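# Seat one blank on the fixture's locating pins

## Task

Get a single blank onto the fixture so that both of its locating pins pass through it and it sits flat on the rest pads, while the second blank stays somewhere other than the fixture.

## Robot and tools

Robot: two UR-type six-joint arms on a table. left_arm carries a two-finger gripper (Robotiq 2F-85 type); right_arm carries a magnet tool that holds only steel or iron. Each arm has a wrist camera: cam_left_wrist and cam_right_wrist, both 896x504 pixels.

Frames. Scene frame: origin on the table surface halfway between the nominal bases, +z up, +x outward over the table, left_arm toward +y. Calibrated bases in that frame: left_arm at (+0.044, +0.386, +0.013) m, right_arm at (+0.039, -0.389, +0.013) m, each turned only slightly about z. Every pose, velocity and target an arm reports or receives is in that arm's own base frame, not the scene frame. Reported positions can be wrong by a few centimetres, more when the arm reaches far.

Tool frames. Gripper: fingers point along its +z and open/close along its y; end_effector_position is the spot between the pads when shut, and the fingertips extend about 19 mm past it when closed (6 mm when fully open). Magnet: end_effector_position is the centre of the round face, z pointing out of the face. The face is a 48 mm rubber ring around a 31 mm steel centre recessed 1 mm. Flat steel covering the centre is held with roughly 120 N; pull drops to half at 1.5 mm gap and about 9% at 5 mm. A light part can leap onto the face from about 10 mm once switched on, so energise just above the part and stop just before touching; going a millimetre past contact can hit the force limit.

The row. Both execute_actions and move use rows of 16 numbers, each in [-1, 1], always all 16 even if one arm idles, in this order: left dx, dy, dz, rx, ry, rz, gripper position, force_limit, speed; then right dx, dy, dz, rx, ry, rz, magnet. The six pose numbers per arm are offsets (not poses), measured along that arm's base axes from its Hand target as it stood when the action or move began; 1.0 equals 0.6 m of travel or 180 degrees. rx, ry, rz form one rotation vector, turning about the Hand target's position. Every row in one action counts from that same start, so repeating an offset in a later call moves further. All-zero pose numbers re-request the current Hand target. The tool numbers are absolute settings, not offsets: position +1 = open 85 mm, about -0.8 = pads touching, -1 = close until blocked; force_limit and speed set grip strength and finger speed (speed -1 about 20 mm/s, 0 about 85, +1 about 150); magnet 1 = on, 0 = off (anything above 0.01 is on). To keep a tool unchanged, resend its previous numbers; a 0 there is an actual command. New force_limit/speed only apply once position changes by at least 0.01.

Tools.
- execute_actions(actions, cameras): actions is a list of actions, each a list of up to 15 rows; each row is one 1/30 s step and a short action repeats its final row to fill 15 steps (0.5 s). Empty list just reports state. cameras picks images: omitted/null/["all"] = all, [] = none.
- move(target, speed, blend, stop_force, zero, blocking, cameras): straight-line paths toward one row or a list of up to 15 rows, all offsets from the same starting Hand targets. speed in m/s, 0.002 to 3.6 (default 0.25). blend in metres for rounding corners in a list. stop_force in N, 3 to 120, ends an arm's path when it feels that much push against its motion; unreliable if the tool rotates, and light objects may move unfelt. Omit it when backing off something you press on. zero (only with stop_force) re-zeroes the sensor first. blocking=false returns early; not allowed with stop_force. The result adds a move: line (done, off_target, moving, held, fault; limits=paced or limits=held).
- wait(seconds 0 to 10), stop(), zoom_image(camera, region [x0, y0, x1, y1], at most 504x504 px), zero_wrist_force(arm), read_manual(section "licences"), finished_scene(scene = current scene number) which ends the scene irreversibly.

Results. Per arm: end_effector_position (m), end_effector_quat_wxyz, velocities (or "within noise" when still), Hand target (your last commanded pose after clipping, which next offsets start from), Joint positions and torques, Wrist force/torque along the tool's own axes plus a peak line. Gripper: object_status 0 moving, 1 blocked while opening, 2 blocked while closing (a grip), 3 reached the requested opening or pads met; position_measured in counts: 3 open, ~78 = 60 mm, ~130 = 40 mm, ~180 = 20 mm, ~230 shut. Magnet: magnet_out, magnet_back, part_present (1 when steel covers the centre within about 2.5 mm).

Behaviour. Commanded orientation is clipped to within 32 degrees of the current one each step; an arm may stop short, so resend the remaining distance. Motion lags commands and fast moves overshoot. Avoid paths near an arm's own base.

Avoid: dropping a part, releasing it while moving, slamming or pressing hard (arms are stiff; a target slightly beyond firm contact can fault), squeezing hard on a part still supported, letting anything leave the table, and bringing the two arms together. About 150 N (plus or minus 25) on an arm, or joint torque over 141 N m (big joints) or 26.3 N m (wrists), stops that arm for 10 s. Motors overheating at 85 C brake the arm for 30 s or more; holding loads or straining toward unreachable poses heats them.

Each tool is called after "Call:" as name(argument=value, ...), one argument or row to a line, values as JSON.

## Session

Call:
execute_actions(
  actions=[],
)

Scene clock: 0.00 s.
left_arm: end_effector_position=(+0.2958, +0.4978, +0.3319) position_measured=3 object_status=3 end_effector_quat_wxyz=(-0.106, +0.149, +0.983, -0.021) | right_arm: end_effector_position=(+0.4243, -0.0191, +0.3698) magnet_out=0 magnet_back=1 part_present=0 end_effector_quat_wxyz=(-0.446, +0.886, -0.026, +0.125)
Joint positions: left_arm=[0.739 -1.316 1.251 -1.336 -1.433 1.028] | right_arm=[-0.762 -1.764 1.874 -1.114 -0.744 -0.957]
Joint velocities: within noise
Joint torques (N m): no reading
Motor temperatures (°C): left_arm=[30 24 27 29 37 30] | right_arm=[35 31 30 44 31 38]
Wrist force (N): no reading
Wrist torque (N m): no reading
Wrist force, peak (N): no reading
Hand target: left_arm +0.2958, +0.4978, +0.3319; -0.106, +0.149, +0.983, -0.021 | right_arm +0.4243, -0.0191, +0.3698; -0.446, +0.886, -0.026, +0.125

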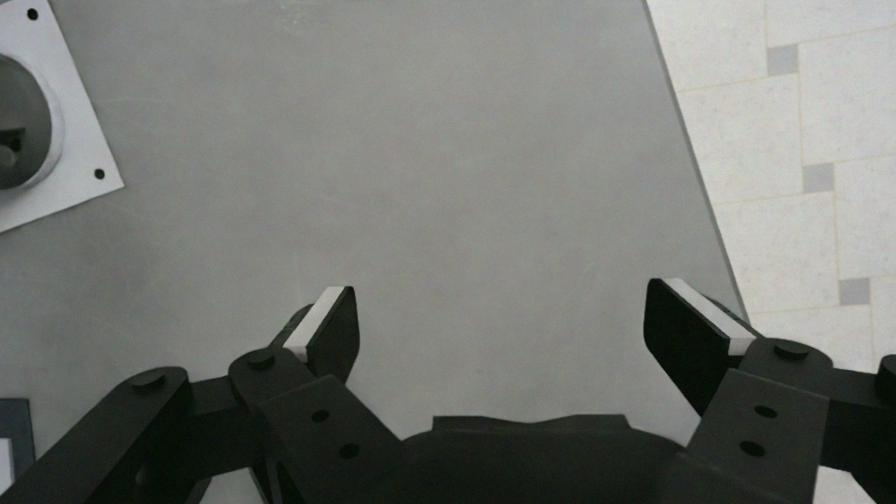

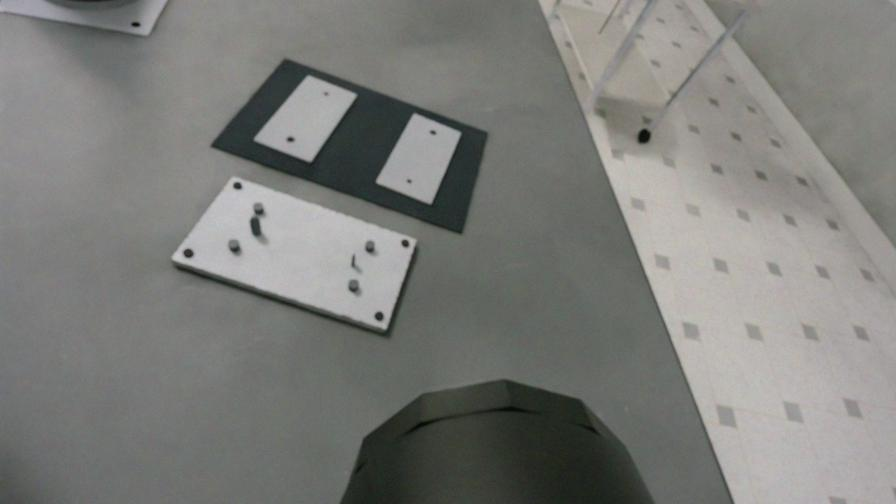

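Call:
move(
  target=[0,0,0,0,0,0,1,1,1,0,0.72,0.132,-0.295,0.083,0.017,0],
  speed=0.4,
  cameras=["cam_right_wrist"],
)

Call:
zoom_image(
  camera="cam_right_wrist",
  region=[200, 0, 700, 450],
)

Scene clock: 2.60 s.
left_arm: end_effector_position=(+0.2958, +0.4978, +0.3319) position_measured=3 object_status=3 end_effector_quat_wxyz=(-0.106, +0.149, +0.983, -0.021) | right_arm: end_effector_position=(+0.4243, +0.4129, +0.4490) magnet_out=0 magnet_back=1 part_present=0 end_effector_quat_wxyz=(+0.000, +1.000, -0.001, +0.000)
Joint positions: left_arm=[0.739 -1.316 1.251 -1.336 -1.433 1.028] | right_arm=[0.544 -1.355 1.176 -1.392 -1.57 0.546]
Joint velocities: within noise
Joint torques (N m): left_arm=[0.07 -38.41 -25.15 -2.34 0.8 0.25] | right_arm=[8.35 -25.42 -33.5 -1.17 -1.39 1.51]
Motor temperatures (°C): left_arm=[30 24 27 29 37 30] | right_arm=[35 31 30 44 31 38]
Wrist force (N): left_arm=[-0.1 0.0 -0.1] | right_arm=[-0.5 -1.1 -0.4]
Wrist torque (N m): left_arm=[0.00 0.03 0.00] | right_arm=[0.03 0.00 -0.21]
Wrist force, peak (N): left_arm=[0.1 0.3 0.1] | right_arm=[-0.5 -3.0 -0.5]
Hand target: left_arm +0.2958, +0.4978, +0.3319; -0.106, +0.149, +0.983, -0.021 | right_arm +0.4243, +0.4129, +0.4490; +0.000, +1.000, -0.001, +0.000
Off the commanded pose: left_arm 0.000 m, 0 deg | right_arm 0.000 m, 0 deg.
move: done
Images, in order (width x height): cam_right_wrist 896x504.

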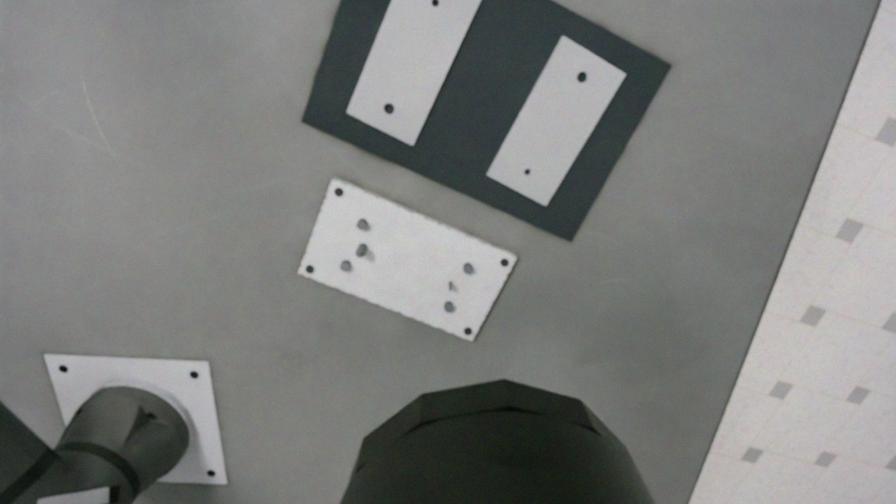

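Scaled by 1.008 from the camera's 896x504 image, which has a finer 1280x720 frame.

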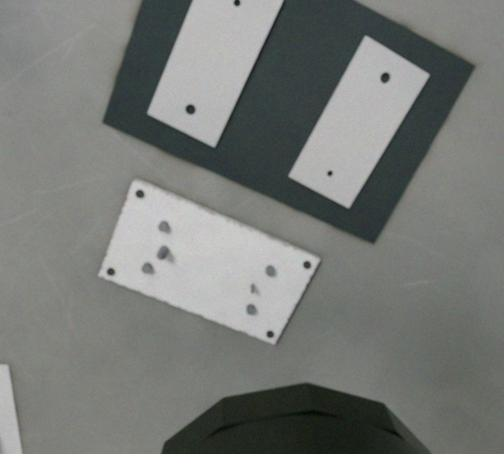

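Call:
move(
  target=[0,0,0,0,0,0,1,1,1,-0.0805,-0.245,-0.4545,0,0,-0.644,0],
  speed=0.5,
  cameras=["cam_right_wrist"],
)

Call:
zoom_image(
  camera="cam_right_wrist",
  region=[298, 50, 598, 350],
)

Scene clock: 5.97 s.
left_arm: end_effector_position=(+0.2958, +0.4978, +0.3319) position_measured=3 object_status=3 end_effector_quat_wxyz=(-0.106, +0.149, +0.983, -0.021) | right_arm: end_effector_position=(+0.3760, +0.2659, +0.1764) magnet_out=0 magnet_back=1 part_present=0 end_effector_quat_wxyz=(+0.000, -0.530, +0.848, +0.000)
Joint positions: left_arm=[0.739 -1.316 1.251 -1.336 -1.433 1.028] | right_arm=[0.322 -1.543 2.117 -2.145 -1.57 2.346]
Joint velocities: within noise
Joint torques (N m): left_arm=[-1.81 -37.78 -25.24 -2.62 1.37 0.16] | right_arm=[-7.39 -13.39 -12.59 -4.45 -1.53 1.62]
Motor temperatures (°C): left_arm=[30 24 27 29 37 30] | right_arm=[35 31 30 44 31 38]
Wrist force (N): left_arm=[-0.1 0.1 0.0] | right_arm=[0.2 -1.2 -0.9]
Wrist torque (N m): left_arm=[0.01 0.02 0.00] | right_arm=[0.01 -0.09 -0.22]
Wrist force, peak (N): left_arm=[-0.2 -0.3 0.1] | right_arm=[-0.4 -1.6 -1.0]
Hand target: left_arm +0.2958, +0.4978, +0.3319; -0.106, +0.149, +0.983, -0.021 | right_arm +0.3760, +0.2659, +0.1763; +0.000, -0.530, +0.848, +0.000
Off the commanded pose: left_arm 0.000 m, 0 deg | right_arm 0.000 m, 0 deg.
move: done
Images, in order (width x height): cam_right_wrist 896x504.

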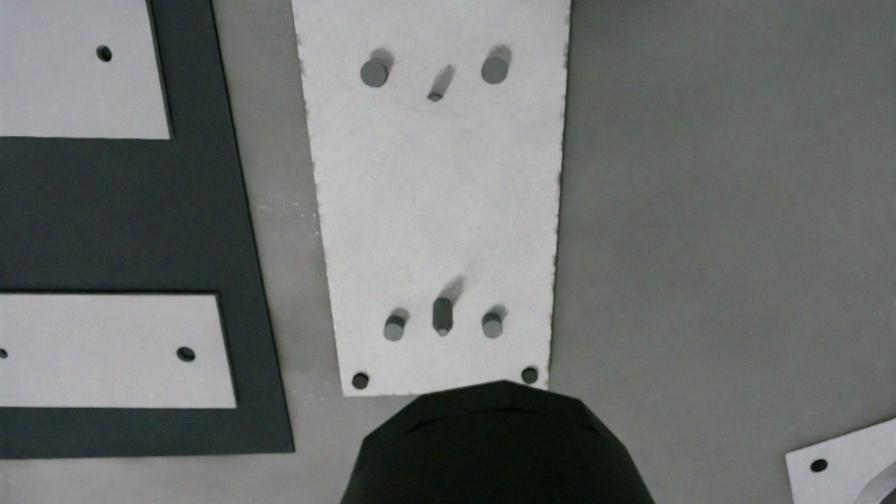

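Scaled by 1.680 from the camera's 896x504 image, which has a finer 1280x720 frame.

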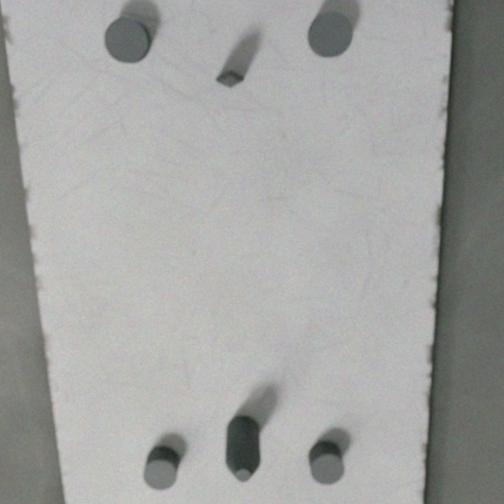

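Call:
move(
  target=[0,0,0,0,0,0,1,1,1,0.0167,0.405,-0.0605,0,0,0.4956,0],
  speed=0.5,
  cameras=["cam_right_wrist"],
)

Call:
zoom_image(
  camera="cam_right_wrist",
  region=[298, 50, 598, 350],
)

Scene clock: 8.80 s.
left_arm: end_effector_position=(+0.2958, +0.4978, +0.3319) position_measured=3 object_status=3 end_effector_quat_wxyz=(-0.106, +0.149, +0.983, -0.021) | right_arm: end_effector_position=(+0.3861, +0.5089, +0.1400) magnet_out=0 magnet_back=1 part_present=0 end_effector_quat_wxyz=(+0.000, +0.973, -0.232, +0.000)
Joint positions: left_arm=[0.739 -1.316 1.251 -1.336 -1.433 1.028] | right_arm=[0.711 -1.107 1.655 -2.119 -1.57 1.179]
Joint velocities: within noise
Joint torques (N m): left_arm=[-2.52 -40.13 -25.43 -2 1.53 0.18] | right_arm=[6.93 -34.03 -32.5 -1.01 1.34 -1.88]
Motor temperatures (°C): left_arm=[30 24 27 29 37 30] | right_arm=[35 31 30 44 31 38]
Wrist force (N): left_arm=[0.0 -0.1 0.1] | right_arm=[0.3 -0.9 -0.5]
Wrist torque (N m): left_arm=[-0.02 0.01 0.00] | right_arm=[0.05 -0.13 -0.20]
Wrist force, peak (N): left_arm=[-0.3 0.1 -0.1] | right_arm=[-0.4 -1.7 -0.7]
Hand target: left_arm +0.2958, +0.4978, +0.3319; -0.106, +0.149, +0.983, -0.021 | right_arm +0.3861, +0.5089, +0.1400; +0.000, +0.973, -0.232, +0.000
Off the commanded pose: left_arm 0.000 m, 0 deg | right_arm 0.000 m, 0 deg.
move: done
Images, in order (width x height): cam_right_wrist 896x504.

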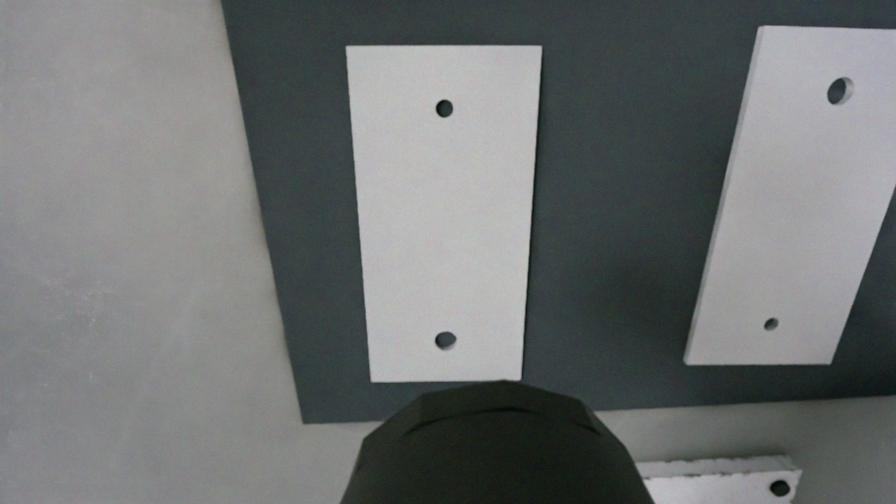

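Scaled by 1.680 from the camera's 896x504 image, which has a finer 1280x720 frame.

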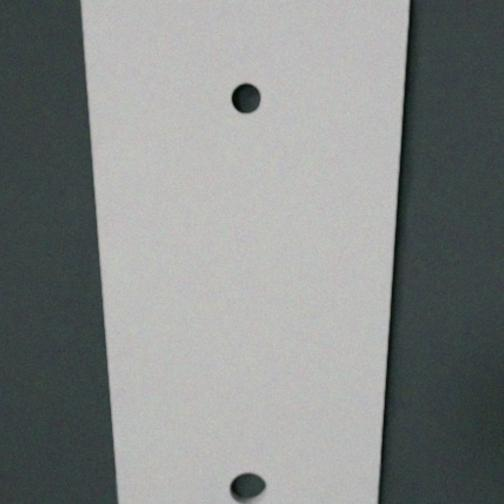

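Call:
zoom_image(
  camera="cam_right_wrist",
  region=[400, 60, 500, 160],
)

Call:
zoom_image(
  camera="cam_right_wrist",
  region=[400, 290, 500, 390],
)

Scaled by 5.040 from the camera's 896x504 image, which has a finer 1280x720 frame.

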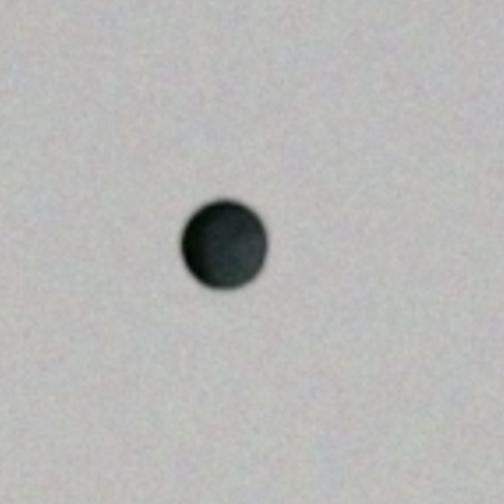

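Scaled by 5.040 from the camera's 896x504 image, which has a finer 1280x720 frame.

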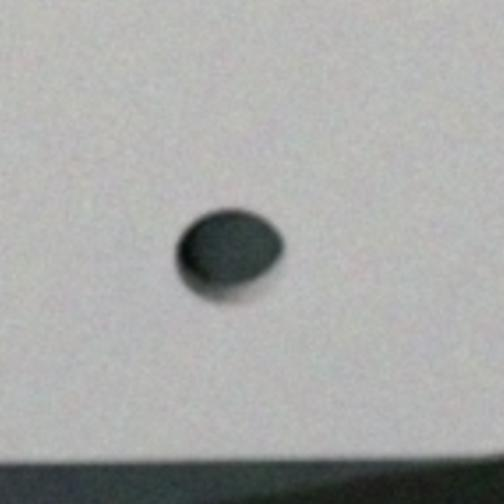

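Call:
move(
  target=[0,0,0,0,0,0,1,1,1,0.001,-0.0098,0,0,0,-0.0073,0],
  cameras=["cam_right_wrist"],
)

Call:
zoom_image(
  camera="cam_right_wrist",
  region=[400, 50, 500, 150],
)

Call:
zoom_image(
  camera="cam_right_wrist",
  region=[400, 280, 500, 380],
)

Scene clock: 10.17 s.
left_arm: end_effector_position=(+0.2958, +0.4978, +0.3319) position_measured=3 object_status=3 end_effector_quat_wxyz=(-0.106, +0.149, +0.983, -0.021) | right_arm: end_effector_position=(+0.3867, +0.5031, +0.1400) magnet_out=0 magnet_back=1 part_present=0 end_effector_quat_wxyz=(+0.000, +0.970, -0.243, +0.000)
Joint positions: left_arm=[0.739 -1.316 1.251 -1.336 -1.433 1.028] | right_arm=[0.704 -1.115 1.668 -2.124 -1.57 1.194]
Joint velocities: within noise
Joint torques (N m): left_arm=[-4.2 -39.11 -26.36 -2.09 1.56 0.41] | right_arm=[-7.86 -49.05 -14.05 -4.63 1.13 1.71]
Motor temperatures (°C): left_arm=[30 24 27 29 37 30] | right_arm=[35 31 30 44 31 38]
Wrist force (N): left_arm=[-0.1 -0.1 -0.1] | right_arm=[0.2 -1.0 -0.8]
Wrist torque (N m): left_arm=[-0.02 0.01 0.00] | right_arm=[0.04 -0.12 -0.19]
Wrist force, peak (N): left_arm=[-0.3 0.0 -0.2] | right_arm=[0.2 -1.1 -0.9]
Hand target: left_arm +0.2958, +0.4978, +0.3319; -0.106, +0.149, +0.983, -0.021 | right_arm +0.3867, +0.5030, +0.1400; +0.000, +0.970, -0.243, +0.000
Off the commanded pose: left_arm 0.000 m, 0 deg | right_arm 0.000 m, 0 deg.
move: done
Images, in order (width x height): cam_right_wrist 896x504.

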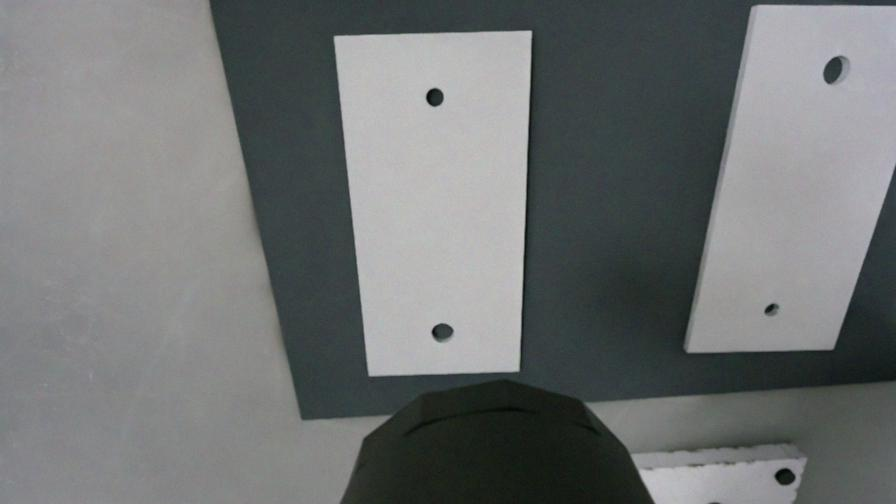

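Scaled by 5.040 from the camera's 896x504 image, which has a finer 1280x720 frame.

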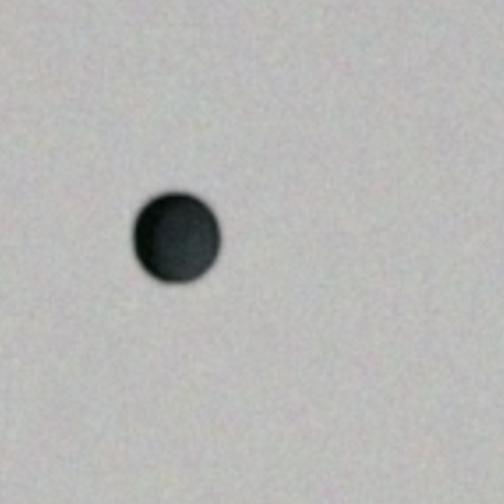

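Scaled by 5.040 from the camera's 896x504 image, which has a finer 1280x720 frame.

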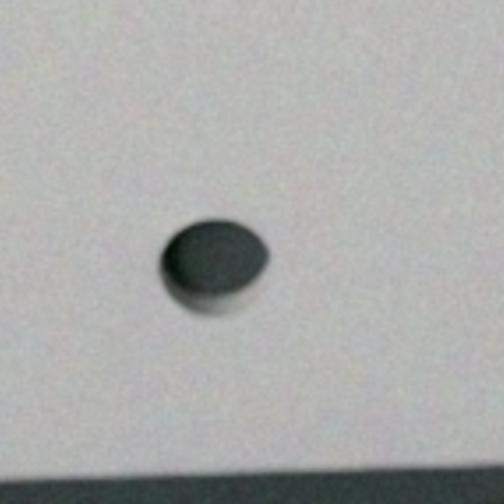

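Call:
move(
  target=[0,0,0,0,0,0,1,1,1,0,0,-0.2,0,0,0,0],
  cameras=[],
)

Call:
move(
  target=[0,0,0,0,0,0,1,1,1,0,0,-0.08,0,0,0,0],
  speed=0.006,
  stop_force=4,
  cameras=[],
)

Call:
execute_actions(
  actions=[
    [[0,0,0,0,0,0,1,1,1,0,0,0.0004,0,0,0,1]],
  ],
  cameras=["cam_right_wrist"],
)

Scene clock: 11.67 s.
left_arm: end_effector_position=(+0.2958, +0.4978, +0.3319) position_measured=3 object_status=3 end_effector_quat_wxyz=(-0.106, +0.149, +0.983, -0.021) | right_arm: end_effector_position=(+0.3866, +0.5030, +0.0201) magnet_out=0 magnet_back=1 part_present=0 end_effector_quat_wxyz=(+0.000, +0.970, -0.243, +0.000)
Joint positions: left_arm=[0.739 -1.316 1.251 -1.336 -1.433 1.028] | right_arm=[0.704 -0.935 1.753 -2.389 -1.57 1.194]
Joint velocities: within noise
Joint torques (N m): left_arm=[-4 -37.84 -26.52 -2 1.65 0.21] | right_arm=[7.78 -36.08 -28.74 -4.56 1.17 1.7]
Motor temperatures (°C): left_arm=[30 24 27 29 37 30] | right_arm=[35 31 30 44 31 38]
Wrist force (N): left_arm=[0.0 -0.1 0.0] | right_arm=[0.5 -1.0 -0.4]
Wrist torque (N m): left_arm=[-0.02 0.00 0.00] | right_arm=[0.06 -0.14 -0.18]
Wrist force, peak (N): left_arm=[-0.1 -0.3 0.3] | right_arm=[0.0 -1.1 -2.4]
Hand target: left_arm +0.2958, +0.4978, +0.3319; -0.106, +0.149, +0.983, -0.021 | right_arm +0.3867, +0.5030, +0.0200; +0.000, +0.970, -0.243, +0.000
Off the commanded pose: left_arm 0.000 m, 0 deg | right_arm 0.000 m, 0 deg.
move: done
No camera images: "cameras" was empty.

Scene clock: 17.17 s.
left_arm: end_effector_position=(+0.2958, +0.4978, +0.3319) position_measured=3 object_status=3 end_effector_quat_wxyz=(-0.106, +0.149, +0.983, -0.021) | right_arm: end_effector_position=(+0.3866, +0.5030, -0.0063) magnet_out=0 magnet_back=1 part_present=0 end_effector_quat_wxyz=(+0.000, +0.970, -0.243, +0.000)
Joint positions: left_arm=[0.739 -1.316 1.251 -1.336 -1.433 1.028] | right_arm=[0.704 -0.887 1.76 -2.443 -1.57 1.194]
Joint velocities: within noise
Joint torques (N m): left_arm=[-6.48 -39.47 -26.24 -1.93 1.41 0.22] | right_arm=[7.07 -52.14 -16.41 -0.72 1.32 1.42]
Motor temperatures (°C): left_arm=[30 24 27 29 37 30] | right_arm=[35 31 30 44 31 38]
Wrist force (N): left_arm=[0.1 0.0 -0.1] | right_arm=[1.0 -2.2 -2.6]
Wrist torque (N m): left_arm=[-0.01 -0.02 0.00] | right_arm=[0.07 -0.03 -0.23]
Wrist force, peak (N): left_arm=[-0.1 0.0 0.4] | right_arm=[-2.1 8.8 -16.2]
Hand target: left_arm +0.2958, +0.4978, +0.3319; -0.106, +0.149, +0.983, -0.021 | right_arm +0.3867, +0.5030, -0.0063; +0.000, +0.970, -0.243, +0.000 (not the last commanded pose)
Off the commanded pose: left_arm 0.000 m, 0 deg | right_arm 0.022 m, 0 deg.
move: contact (right_arm)
No camera images: "cameras" was empty.

Scene clock: 17.87 s.
left_arm: end_effector_position=(+0.2958, +0.4978, +0.3319) position_measured=3 object_status=3 end_effector_quat_wxyz=(-0.106, +0.149, +0.983, -0.021) | right_arm: end_effector_position=(+0.3866, +0.5030, -0.0061) magnet_out=1 magnet_back=0 part_present=1 end_effector_quat_wxyz=(+0.000, +0.970, -0.243, +0.000)
Joint positions: left_arm=[0.739 -1.316 1.251 -1.336 -1.433 1.028] | right_arm=[0.704 -0.888 1.76 -2.442 -1.57 1.194]
Joint velocities: within noise
Joint torques (N m): left_arm=[-5.98 -39.86 -26.41 -1.51 1.37 0.35] | right_arm=[7.21 -56.78 -27.49 -1.73 1.11 1.38]
Motor temperatures (°C): left_arm=[30 24 27 29 37 30] | right_arm=[35 31 30 44 31 38]
Wrist force (N): left_arm=[-0.1 0.0 0.0] | right_arm=[0.2 -1.0 3.7]
Wrist torque (N m): left_arm=[0.00 0.02 0.00] | right_arm=[0.04 -0.03 -0.22]
Wrist force, peak (N): left_arm=[-0.1 0.2 0.1] | right_arm=[0.3 -1.0 4.1]
Hand target: left_arm +0.2958, +0.4978, +0.3319; -0.106, +0.149, +0.983, -0.021 | right_arm +0.3867, +0.5030, -0.0061; +0.000, +0.970, -0.243, +0.000
Off the commanded pose: left_arm 0.000 m, 0 deg | right_arm 0.000 m, 0 deg.
Images, in order (width x height): cam_right_wrist 896x504.

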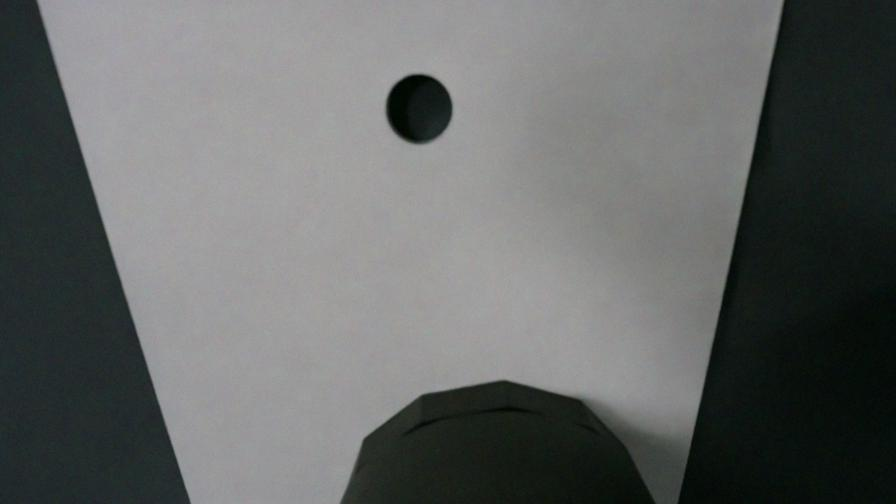

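Call:
move(
  target=[
    [0,0,0,0,0,0,1,1,1,0,0,0.02,0,0,0,1],
    [0,0,0,0,0,0,1,1,1,0,0,0.15,0,0,0,1],
    [0,0,0,0,0,0,1,1,1,-0.0168,-0.3955,0.15,0,0,-0.4883,1],
    [0,0,0,0,0,0,1,1,1,-0.0168,-0.3955,0.085,0,0,-0.4883,1],
  ],
  speed=[0.03,0.2,0.3,0.1],
  blend=[0,0.02,0.02,0],
  cameras=[],
)

Call:
zero_wrist_force(
  arm="right_arm",
)

Call:
move(
  target=[0,0,0,0,0,0,1,1,1,0,0,-0.08,0,0,0,1],
  speed=0.01,
  stop_force=6,
  cameras=["cam_right_wrist"],
)

Scene clock: 22.40 s.
left_arm: end_effector_position=(+0.2958, +0.4978, +0.3319) position_measured=3 object_status=3 end_effector_quat_wxyz=(-0.106, +0.149, +0.983, -0.021) | right_arm: end_effector_position=(+0.3766, +0.2657, +0.0450) magnet_out=1 magnet_back=0 part_present=1 end_effector_quat_wxyz=(+0.000, -0.530, +0.848, +0.000)
Joint positions: left_arm=[0.739 -1.316 1.251 -1.336 -1.433 1.028] | right_arm=[0.321 -1.276 2.258 -2.553 -1.57 2.345]
Joint velocities: within noise
Joint torques (N m): left_arm=[-8.48 -40.13 -25.55 -1.51 1.4 0.36] | right_arm=[-7.76 -22.85 -7.12 -5.15 -1.45 1.43]
Motor temperatures (°C): left_arm=[30 24 27 29 37 30] | right_arm=[35 31 30 44 31 38]
Wrist force (N): left_arm=[0.0 0.0 0.1] | right_arm=[0.2 -0.8 3.3]
Wrist torque (N m): left_arm=[0.00 0.00 0.00] | right_arm=[0.02 -0.06 -0.21]
Wrist force, peak (N): left_arm=[-0.2 0.0 -0.3] | right_arm=[0.5 -0.9 5.4]
Hand target: left_arm +0.2958, +0.4978, +0.3319; -0.106, +0.149, +0.983, -0.021 | right_arm +0.3766, +0.2657, +0.0449; +0.000, -0.530, +0.848, +0.000
Off the commanded pose: left_arm 0.000 m, 0 deg | right_arm 0.000 m, 0 deg.
move: done; blend cut to 0.0195 m at target 3
No camera images: "cameras" was empty.

Wrist force sensor zeroed.

Scene clock: 25.53 s.
left_arm: end_effector_position=(+0.2958, +0.4978, +0.3319) position_measured=3 object_status=3 end_effector_quat_wxyz=(-0.106, +0.149, +0.983, -0.021) | right_arm: end_effector_position=(+0.3766, +0.2657, +0.0258) magnet_out=1 magnet_back=0 part_present=1 end_effector_quat_wxyz=(+0.000, -0.530, +0.848, +0.000)
Joint positions: left_arm=[0.739 -1.316 1.251 -1.336 -1.433 1.028] | right_arm=[0.321 -1.226 2.268 -2.614 -1.57 2.345]
Joint velocities: within noise
Joint torques (N m): left_arm=[-9.85 -40.89 -26.38 -1.34 1.52 0.29] | right_arm=[-7.89 -39.81 -26.93 -3.04 -1.21 1.59]
Motor temperatures (°C): left_arm=[30 24 27 29 37 30] | right_arm=[35 31 30 44 31 38]
Wrist force (N, zeroed by zero_wrist_force on right_arm): left_arm=[0.0 0.1 0.1] | right_arm=[1.6 4.8 1.0]
Wrist torque (N m, zeroed by zero_wrist_force on right_arm): left_arm=[0.01 0.00 0.00] | right_arm=[-0.02 0.05 -0.13]
Wrist force, peak (N, zeroed by zero_wrist_force on right_arm): left_arm=[0.0 0.2 -0.3] | right_arm=[2.7 8.0 -8.5]
Hand target: left_arm +0.2958, +0.4978, +0.3319; -0.106, +0.149, +0.983, -0.021 | right_arm +0.3766, +0.2657, +0.0258; +0.000, -0.530, +0.848, +0.000 (not the last commanded pose)
Off the commanded pose: left_arm 0.000 m, 0 deg | right_arm 0.029 m, 0 deg.
move: contact (right_arm)
Images, in order (width x height): cam_right_wrist 896x504.

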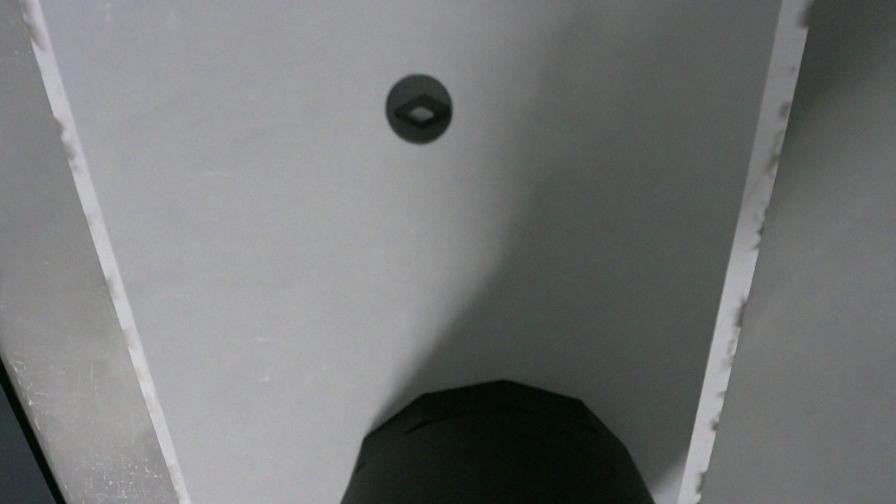

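Call:
move(
  target=[0,0,0,0,0,0,1,1,1,-0.0004,0.0001,0.002,0,0,0,1],
  speed=0.01,
  cameras=[],
)

Call:
move(
  target=[0,0,0,0,0,0,1,1,1,0,0,-0.06,0,0,0,1],
  speed=0.008,
  stop_force=7,
  zero=false,
  cameras=["cam_right_wrist"],
)

Scene clock: 26.37 s.
left_arm: end_effector_position=(+0.2958, +0.4978, +0.3319) position_measured=3 object_status=3 end_effector_quat_wxyz=(-0.106, +0.149, +0.983, -0.021) | right_arm: end_effector_position=(+0.3763, +0.2658, +0.0269) magnet_out=1 magnet_back=0 part_present=1 end_effector_quat_wxyz=(+0.000, -0.530, +0.848, +0.000)
Joint positions: left_arm=[0.739 -1.316 1.251 -1.336 -1.433 1.028] | right_arm=[0.321 -1.23 2.268 -2.61 -1.57 2.346]
Joint velocities: within noise
Joint torques (N m): left_arm=[-8.87 -41.36 -26.47 -1.23 1.38 0.33] | right_arm=[8.1 -39.94 -24.91 -1.52 -1.41 1.6]
Motor temperatures (°C): left_arm=[30 24 27 29 37 30] | right_arm=[35 31 30 44 31 38]
Wrist force (N, zeroed by zero_wrist_force on right_arm): left_arm=[-0.1 0.0 0.1] | right_arm=[0.1 -0.3 0.0]
Wrist torque (N m, zeroed by zero_wrist_force on right_arm): left_arm=[0.00 0.01 0.00] | right_arm=[-0.02 0.02 -0.01]
Wrist force, peak (N, zeroed by zero_wrist_force on right_arm): left_arm=[-0.1 -0.2 0.1] | right_arm=[2.0 4.9 1.1]
Hand target: left_arm +0.2958, +0.4978, +0.3319; -0.106, +0.149, +0.983, -0.021 | right_arm +0.3763, +0.2658, +0.0270; +0.000, -0.530, +0.848, +0.000
Off the commanded pose: left_arm 0.000 m, 0 deg | right_arm 0.000 m, 0 deg.
move: done
No camera images: "cameras" was empty.

Scene clock: 27.80 s.
left_arm: end_effector_position=(+0.2958, +0.4978, +0.3319) position_measured=3 object_status=3 end_effector_quat_wxyz=(-0.106, +0.149, +0.983, -0.021) | right_arm: end_effector_position=(+0.3763, +0.2658, +0.0252) magnet_out=1 magnet_back=0 part_present=1 end_effector_quat_wxyz=(+0.000, -0.530, +0.848, +0.000)
Joint positions: left_arm=[0.739 -1.316 1.251 -1.336 -1.433 1.028] | right_arm=[0.321 -1.225 2.269 -2.616 -1.57 2.346]
Joint velocities: within noise
Joint torques (N m): left_arm=[-9.53 -41.03 -26.98 -1.24 1.46 0.21] | right_arm=[-0.15 -39.76 -27.67 -2.94 -1.28 1.69]
Motor temperatures (°C): left_arm=[30 24 27 29 37 30] | right_arm=[35 31 30 44 31 38]
Wrist force (N, zeroed by zero_wrist_force on right_arm): left_arm=[0.0 0.0 0.1] | right_arm=[2.1 5.0 1.5]
Wrist torque (N m, zeroed by zero_wrist_force on right_arm): left_arm=[-0.01 0.01 0.01] | right_arm=[-0.01 0.03 -0.15]
Wrist force, peak (N, zeroed by zero_wrist_force on right_arm): left_arm=[-0.1 0.1 0.2] | right_arm=[3.7 8.7 -6.5]
Hand target: left_arm +0.2958, +0.4978, +0.3319; -0.106, +0.149, +0.983, -0.021 | right_arm +0.3763, +0.2658, +0.0252; +0.000, -0.530, +0.848, +0.000 (not the last commanded pose)
Off the commanded pose: left_arm 0.000 m, 0 deg | right_arm 0.034 m, 0 deg.
move: contact (right_arm)
Images, in order (width x height): cam_right_wrist 896x504.

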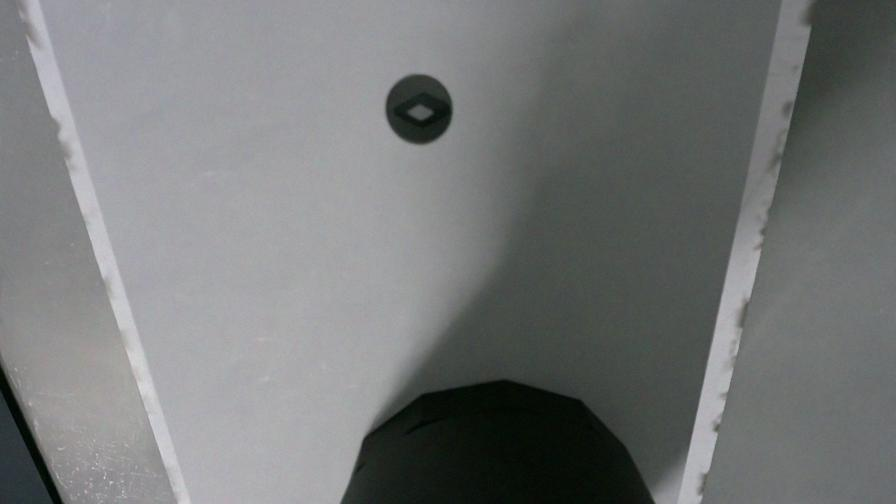

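Call:
move(
  target=[0,0,0,0,0,0,1,1,1,-0.0005,0.0001,0.0015,0,0,0.0004,1],
  speed=0.01,
  cameras=[],
)

Call:
move(
  target=[0,0,0,0,0,0,1,1,1,0,0,-0.06,0,0,0,1],
  speed=0.008,
  stop_force=7,
  zero=false,
  cameras=["cam_right_wrist"],
)

Scene clock: 28.67 s.
left_arm: end_effector_position=(+0.2958, +0.4978, +0.3319) position_measured=3 object_status=3 end_effector_quat_wxyz=(-0.106, +0.149, +0.983, -0.021) | right_arm: end_effector_position=(+0.3761, +0.2659, +0.0261) magnet_out=1 magnet_back=0 part_present=1 end_effector_quat_wxyz=(+0.000, -0.530, +0.848, +0.000)
Joint positions: left_arm=[0.739 -1.316 1.251 -1.336 -1.433 1.028] | right_arm=[0.322 -1.227 2.269 -2.613 -1.57 2.345]
Joint velocities: within noise
Joint torques (N m): left_arm=[-9.12 -40.21 -25.84 -1.18 1.39 0.13] | right_arm=[8.22 -39.33 -8.04 -1.79 -1.33 -2.14]
Motor temperatures (°C): left_arm=[30 24 27 29 37 30] | right_arm=[35 31 30 44 31 38]
Wrist force (N, zeroed by zero_wrist_force on right_arm): left_arm=[0.0 0.3 -0.2] | right_arm=[0.0 -0.3 0.0]
Wrist torque (N m, zeroed by zero_wrist_force on right_arm): left_arm=[0.04 0.00 0.00] | right_arm=[-0.02 0.02 -0.01]
Wrist force, peak (N, zeroed by zero_wrist_force on right_arm): left_arm=[0.0 0.3 -0.2] | right_arm=[2.1 5.3 1.5]
Hand target: left_arm +0.2958, +0.4978, +0.3319; -0.106, +0.149, +0.983, -0.021 | right_arm +0.3760, +0.2659, +0.0261; +0.000, -0.530, +0.848, +0.000
Off the commanded pose: left_arm 0.000 m, 0 deg | right_arm 0.000 m, 0 deg.
move: done
No camera images: "cameras" was empty.

Scene clock: 31.53 s.
left_arm: end_effector_position=(+0.2958, +0.4978, +0.3319) position_measured=3 object_status=3 end_effector_quat_wxyz=(-0.106, +0.149, +0.983, -0.021) | right_arm: end_effector_position=(+0.3760, +0.2659, +0.0136) magnet_out=1 magnet_back=0 part_present=1 end_effector_quat_wxyz=(+0.000, -0.530, +0.848, +0.000)
Joint positions: left_arm=[0.739 -1.316 1.251 -1.336 -1.433 1.028] | right_arm=[0.322 -1.194 2.275 -2.652 -1.57 2.345]
Joint velocities: within noise
Joint torques (N m): left_arm=[-8.87 -40.62 -26.59 -0.92 1.25 0.31] | right_arm=[-6.53 -41.72 -28.27 -3.42 -1.27 0.07]
Motor temperatures (°C): left_arm=[30 24 27 29 37 30] | right_arm=[35 31 30 44 31 38]
Wrist force (N, zeroed by zero_wrist_force on right_arm): left_arm=[-0.1 -0.1 -0.1] | right_arm=[1.1 7.5 4.7]
Wrist torque (N m, zeroed by zero_wrist_force on right_arm): left_arm=[-0.02 0.01 0.01] | right_arm=[0.26 0.05 -0.12]
Wrist force, peak (N, zeroed by zero_wrist_force on right_arm): left_arm=[0.3 0.0 0.2] | right_arm=[7.3 15.3 -14.9]
Hand target: left_arm +0.2958, +0.4978, +0.3319; -0.106, +0.149, +0.983, -0.021 | right_arm +0.3760, +0.2659, +0.0136; +0.000, -0.530, +0.848, +0.000 (not the last commanded pose)
Off the commanded pose: left_arm 0.000 m, 0 deg | right_arm 0.023 m, 0 deg.
move: contact (right_arm)
Images, in order (width x height): cam_right_wrist 896x504.

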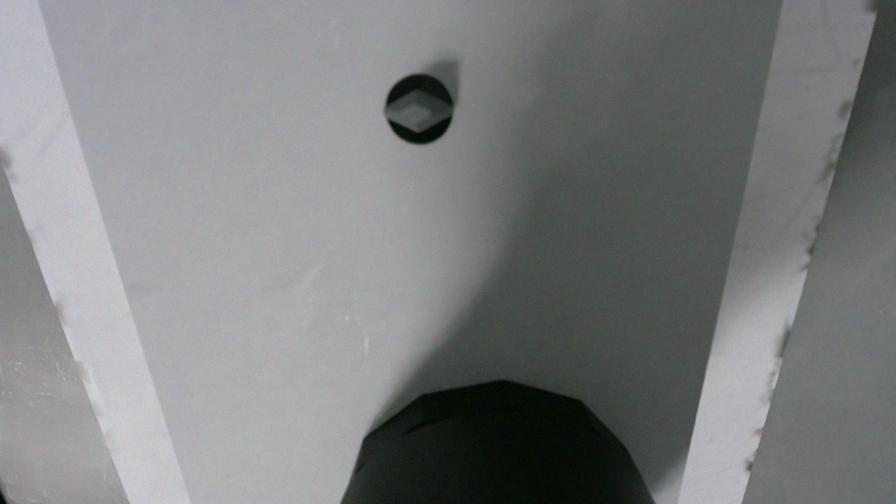

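Call:
execute_actions(
  actions=[
    [[0,0,0,0,0,0,1,1,1,0,0,0,0,0,0,0]],
  ],
  cameras=[],
)

Call:
move(
  target=[
    [0,0,0,0,0,0,1,1,1,0,0,0.02,0,0,0,0],
    [0,0,0,0,0,0,1,1,1,0,0,0.27,0,0,0,0],
  ],
  speed=[0.04,0.3],
  cameras=["cam_right_wrist"],
)

Call:
zoom_image(
  camera="cam_right_wrist",
  region=[270, 0, 630, 400],
)

Scene clock: 32.40 s.
left_arm: end_effector_position=(+0.2958, +0.4978, +0.3319) position_measured=3 object_status=3 end_effector_quat_wxyz=(-0.106, +0.149, +0.983, -0.021) | right_arm: end_effector_position=(+0.3761, +0.2659, +0.0136) magnet_out=0 magnet_back=1 part_present=0 end_effector_quat_wxyz=(+0.000, -0.530, +0.848, +0.000)
Joint positions: left_arm=[0.739 -1.316 1.251 -1.336 -1.433 1.028] | right_arm=[0.322 -1.194 2.275 -2.652 -1.57 2.345]
Joint velocities: within noise
Joint torques (N m): left_arm=[-10.28 -42.27 -27.57 -1.05 1.38 0.34] | right_arm=[-5.25 -25.67 -8.36 -4.54 -1.32 0.08]
Motor temperatures (°C): left_arm=[30 24 27 29 37 30] | right_arm=[35 31 30 44 31 38]
Wrist force (N, zeroed by zero_wrist_force on right_arm): left_arm=[0.1 0.0 0.0] | right_arm=[-0.1 -0.2 -4.0]
Wrist torque (N m, zeroed by zero_wrist_force on right_arm): left_arm=[0.00 -0.01 0.00] | right_arm=[0.03 -0.01 -0.02]
Wrist force, peak (N, zeroed by zero_wrist_force on right_arm): left_arm=[-0.2 -0.2 0.0] | right_arm=[1.0 7.9 4.4]
Hand target: left_arm +0.2958, +0.4978, +0.3319; -0.106, +0.149, +0.983, -0.021 | right_arm +0.3760, +0.2659, +0.0136; +0.000, -0.530, +0.848, +0.000
Off the commanded pose: left_arm 0.000 m, 0 deg | right_arm 0.000 m, 0 deg.
No camera images: "cameras" was empty.

Scene clock: 34.03 s.
left_arm: end_effector_position=(+0.2958, +0.4978, +0.3319) position_measured=3 object_status=3 end_effector_quat_wxyz=(-0.106, +0.149, +0.983, -0.021) | right_arm: end_effector_position=(+0.3760, +0.2659, +0.1755) magnet_out=0 magnet_back=1 part_present=0 end_effector_quat_wxyz=(+0.000, -0.530, +0.848, +0.000)
Joint positions: left_arm=[0.739 -1.316 1.251 -1.336 -1.433 1.028] | right_arm=[0.322 -1.542 2.119 -2.148 -1.57 2.345]
Joint velocities: within noise
Joint torques (N m): left_arm=[-9.64 -41.42 -26.69 -0.9 1.79 0.31] | right_arm=[-8.09 -30.18 -32.13 -0.83 -1.43 -1.93]
Motor temperatures (°C): left_arm=[30 24 27 29 37 30] | right_arm=[35 31 30 44 31 38]
Wrist force (N, zeroed by zero_wrist_force on right_arm): left_arm=[0.0 -0.1 0.1] | right_arm=[0.0 -0.3 -4.1]
Wrist torque (N m, zeroed by zero_wrist_force on right_arm): left_arm=[-0.01 0.00 0.00] | right_arm=[0.00 -0.03 -0.01]
Wrist force, peak (N, zeroed by zero_wrist_force on right_arm): left_arm=[0.0 -0.3 -0.2] | right_arm=[-0.4 -0.1 -5.8]
Hand target: left_arm +0.2958, +0.4978, +0.3319; -0.106, +0.149, +0.983, -0.021 | right_arm +0.3760, +0.2659, +0.1756; +0.000, -0.530, +0.848, +0.000
Off the commanded pose: left_arm 0.000 m, 0 deg | right_arm 0.000 m, 0 deg.
move: done
Images, in order (width x height): cam_right_wrist 896x504.

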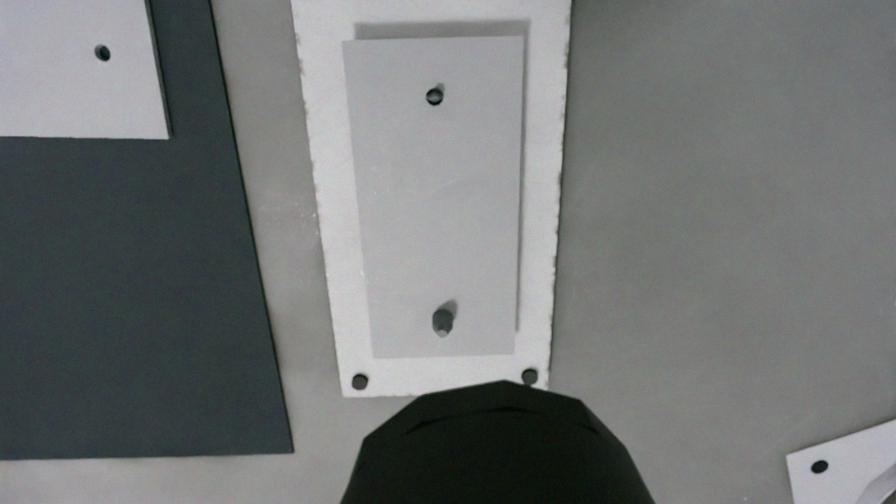

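Scaled by 1.260 from the camera's 896x504 image, which has a finer 1280x720 frame.

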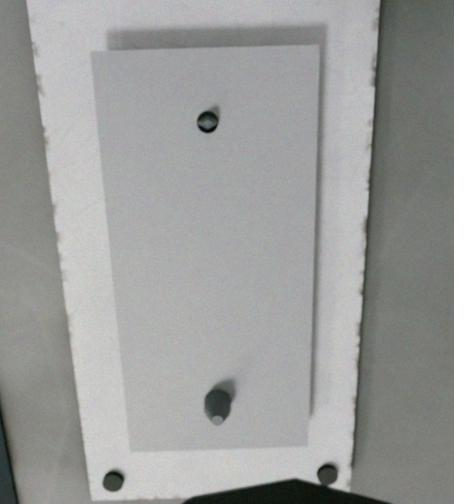

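Call:
finished_scene(
  scene=3,
)

The scene is finished: the task was done.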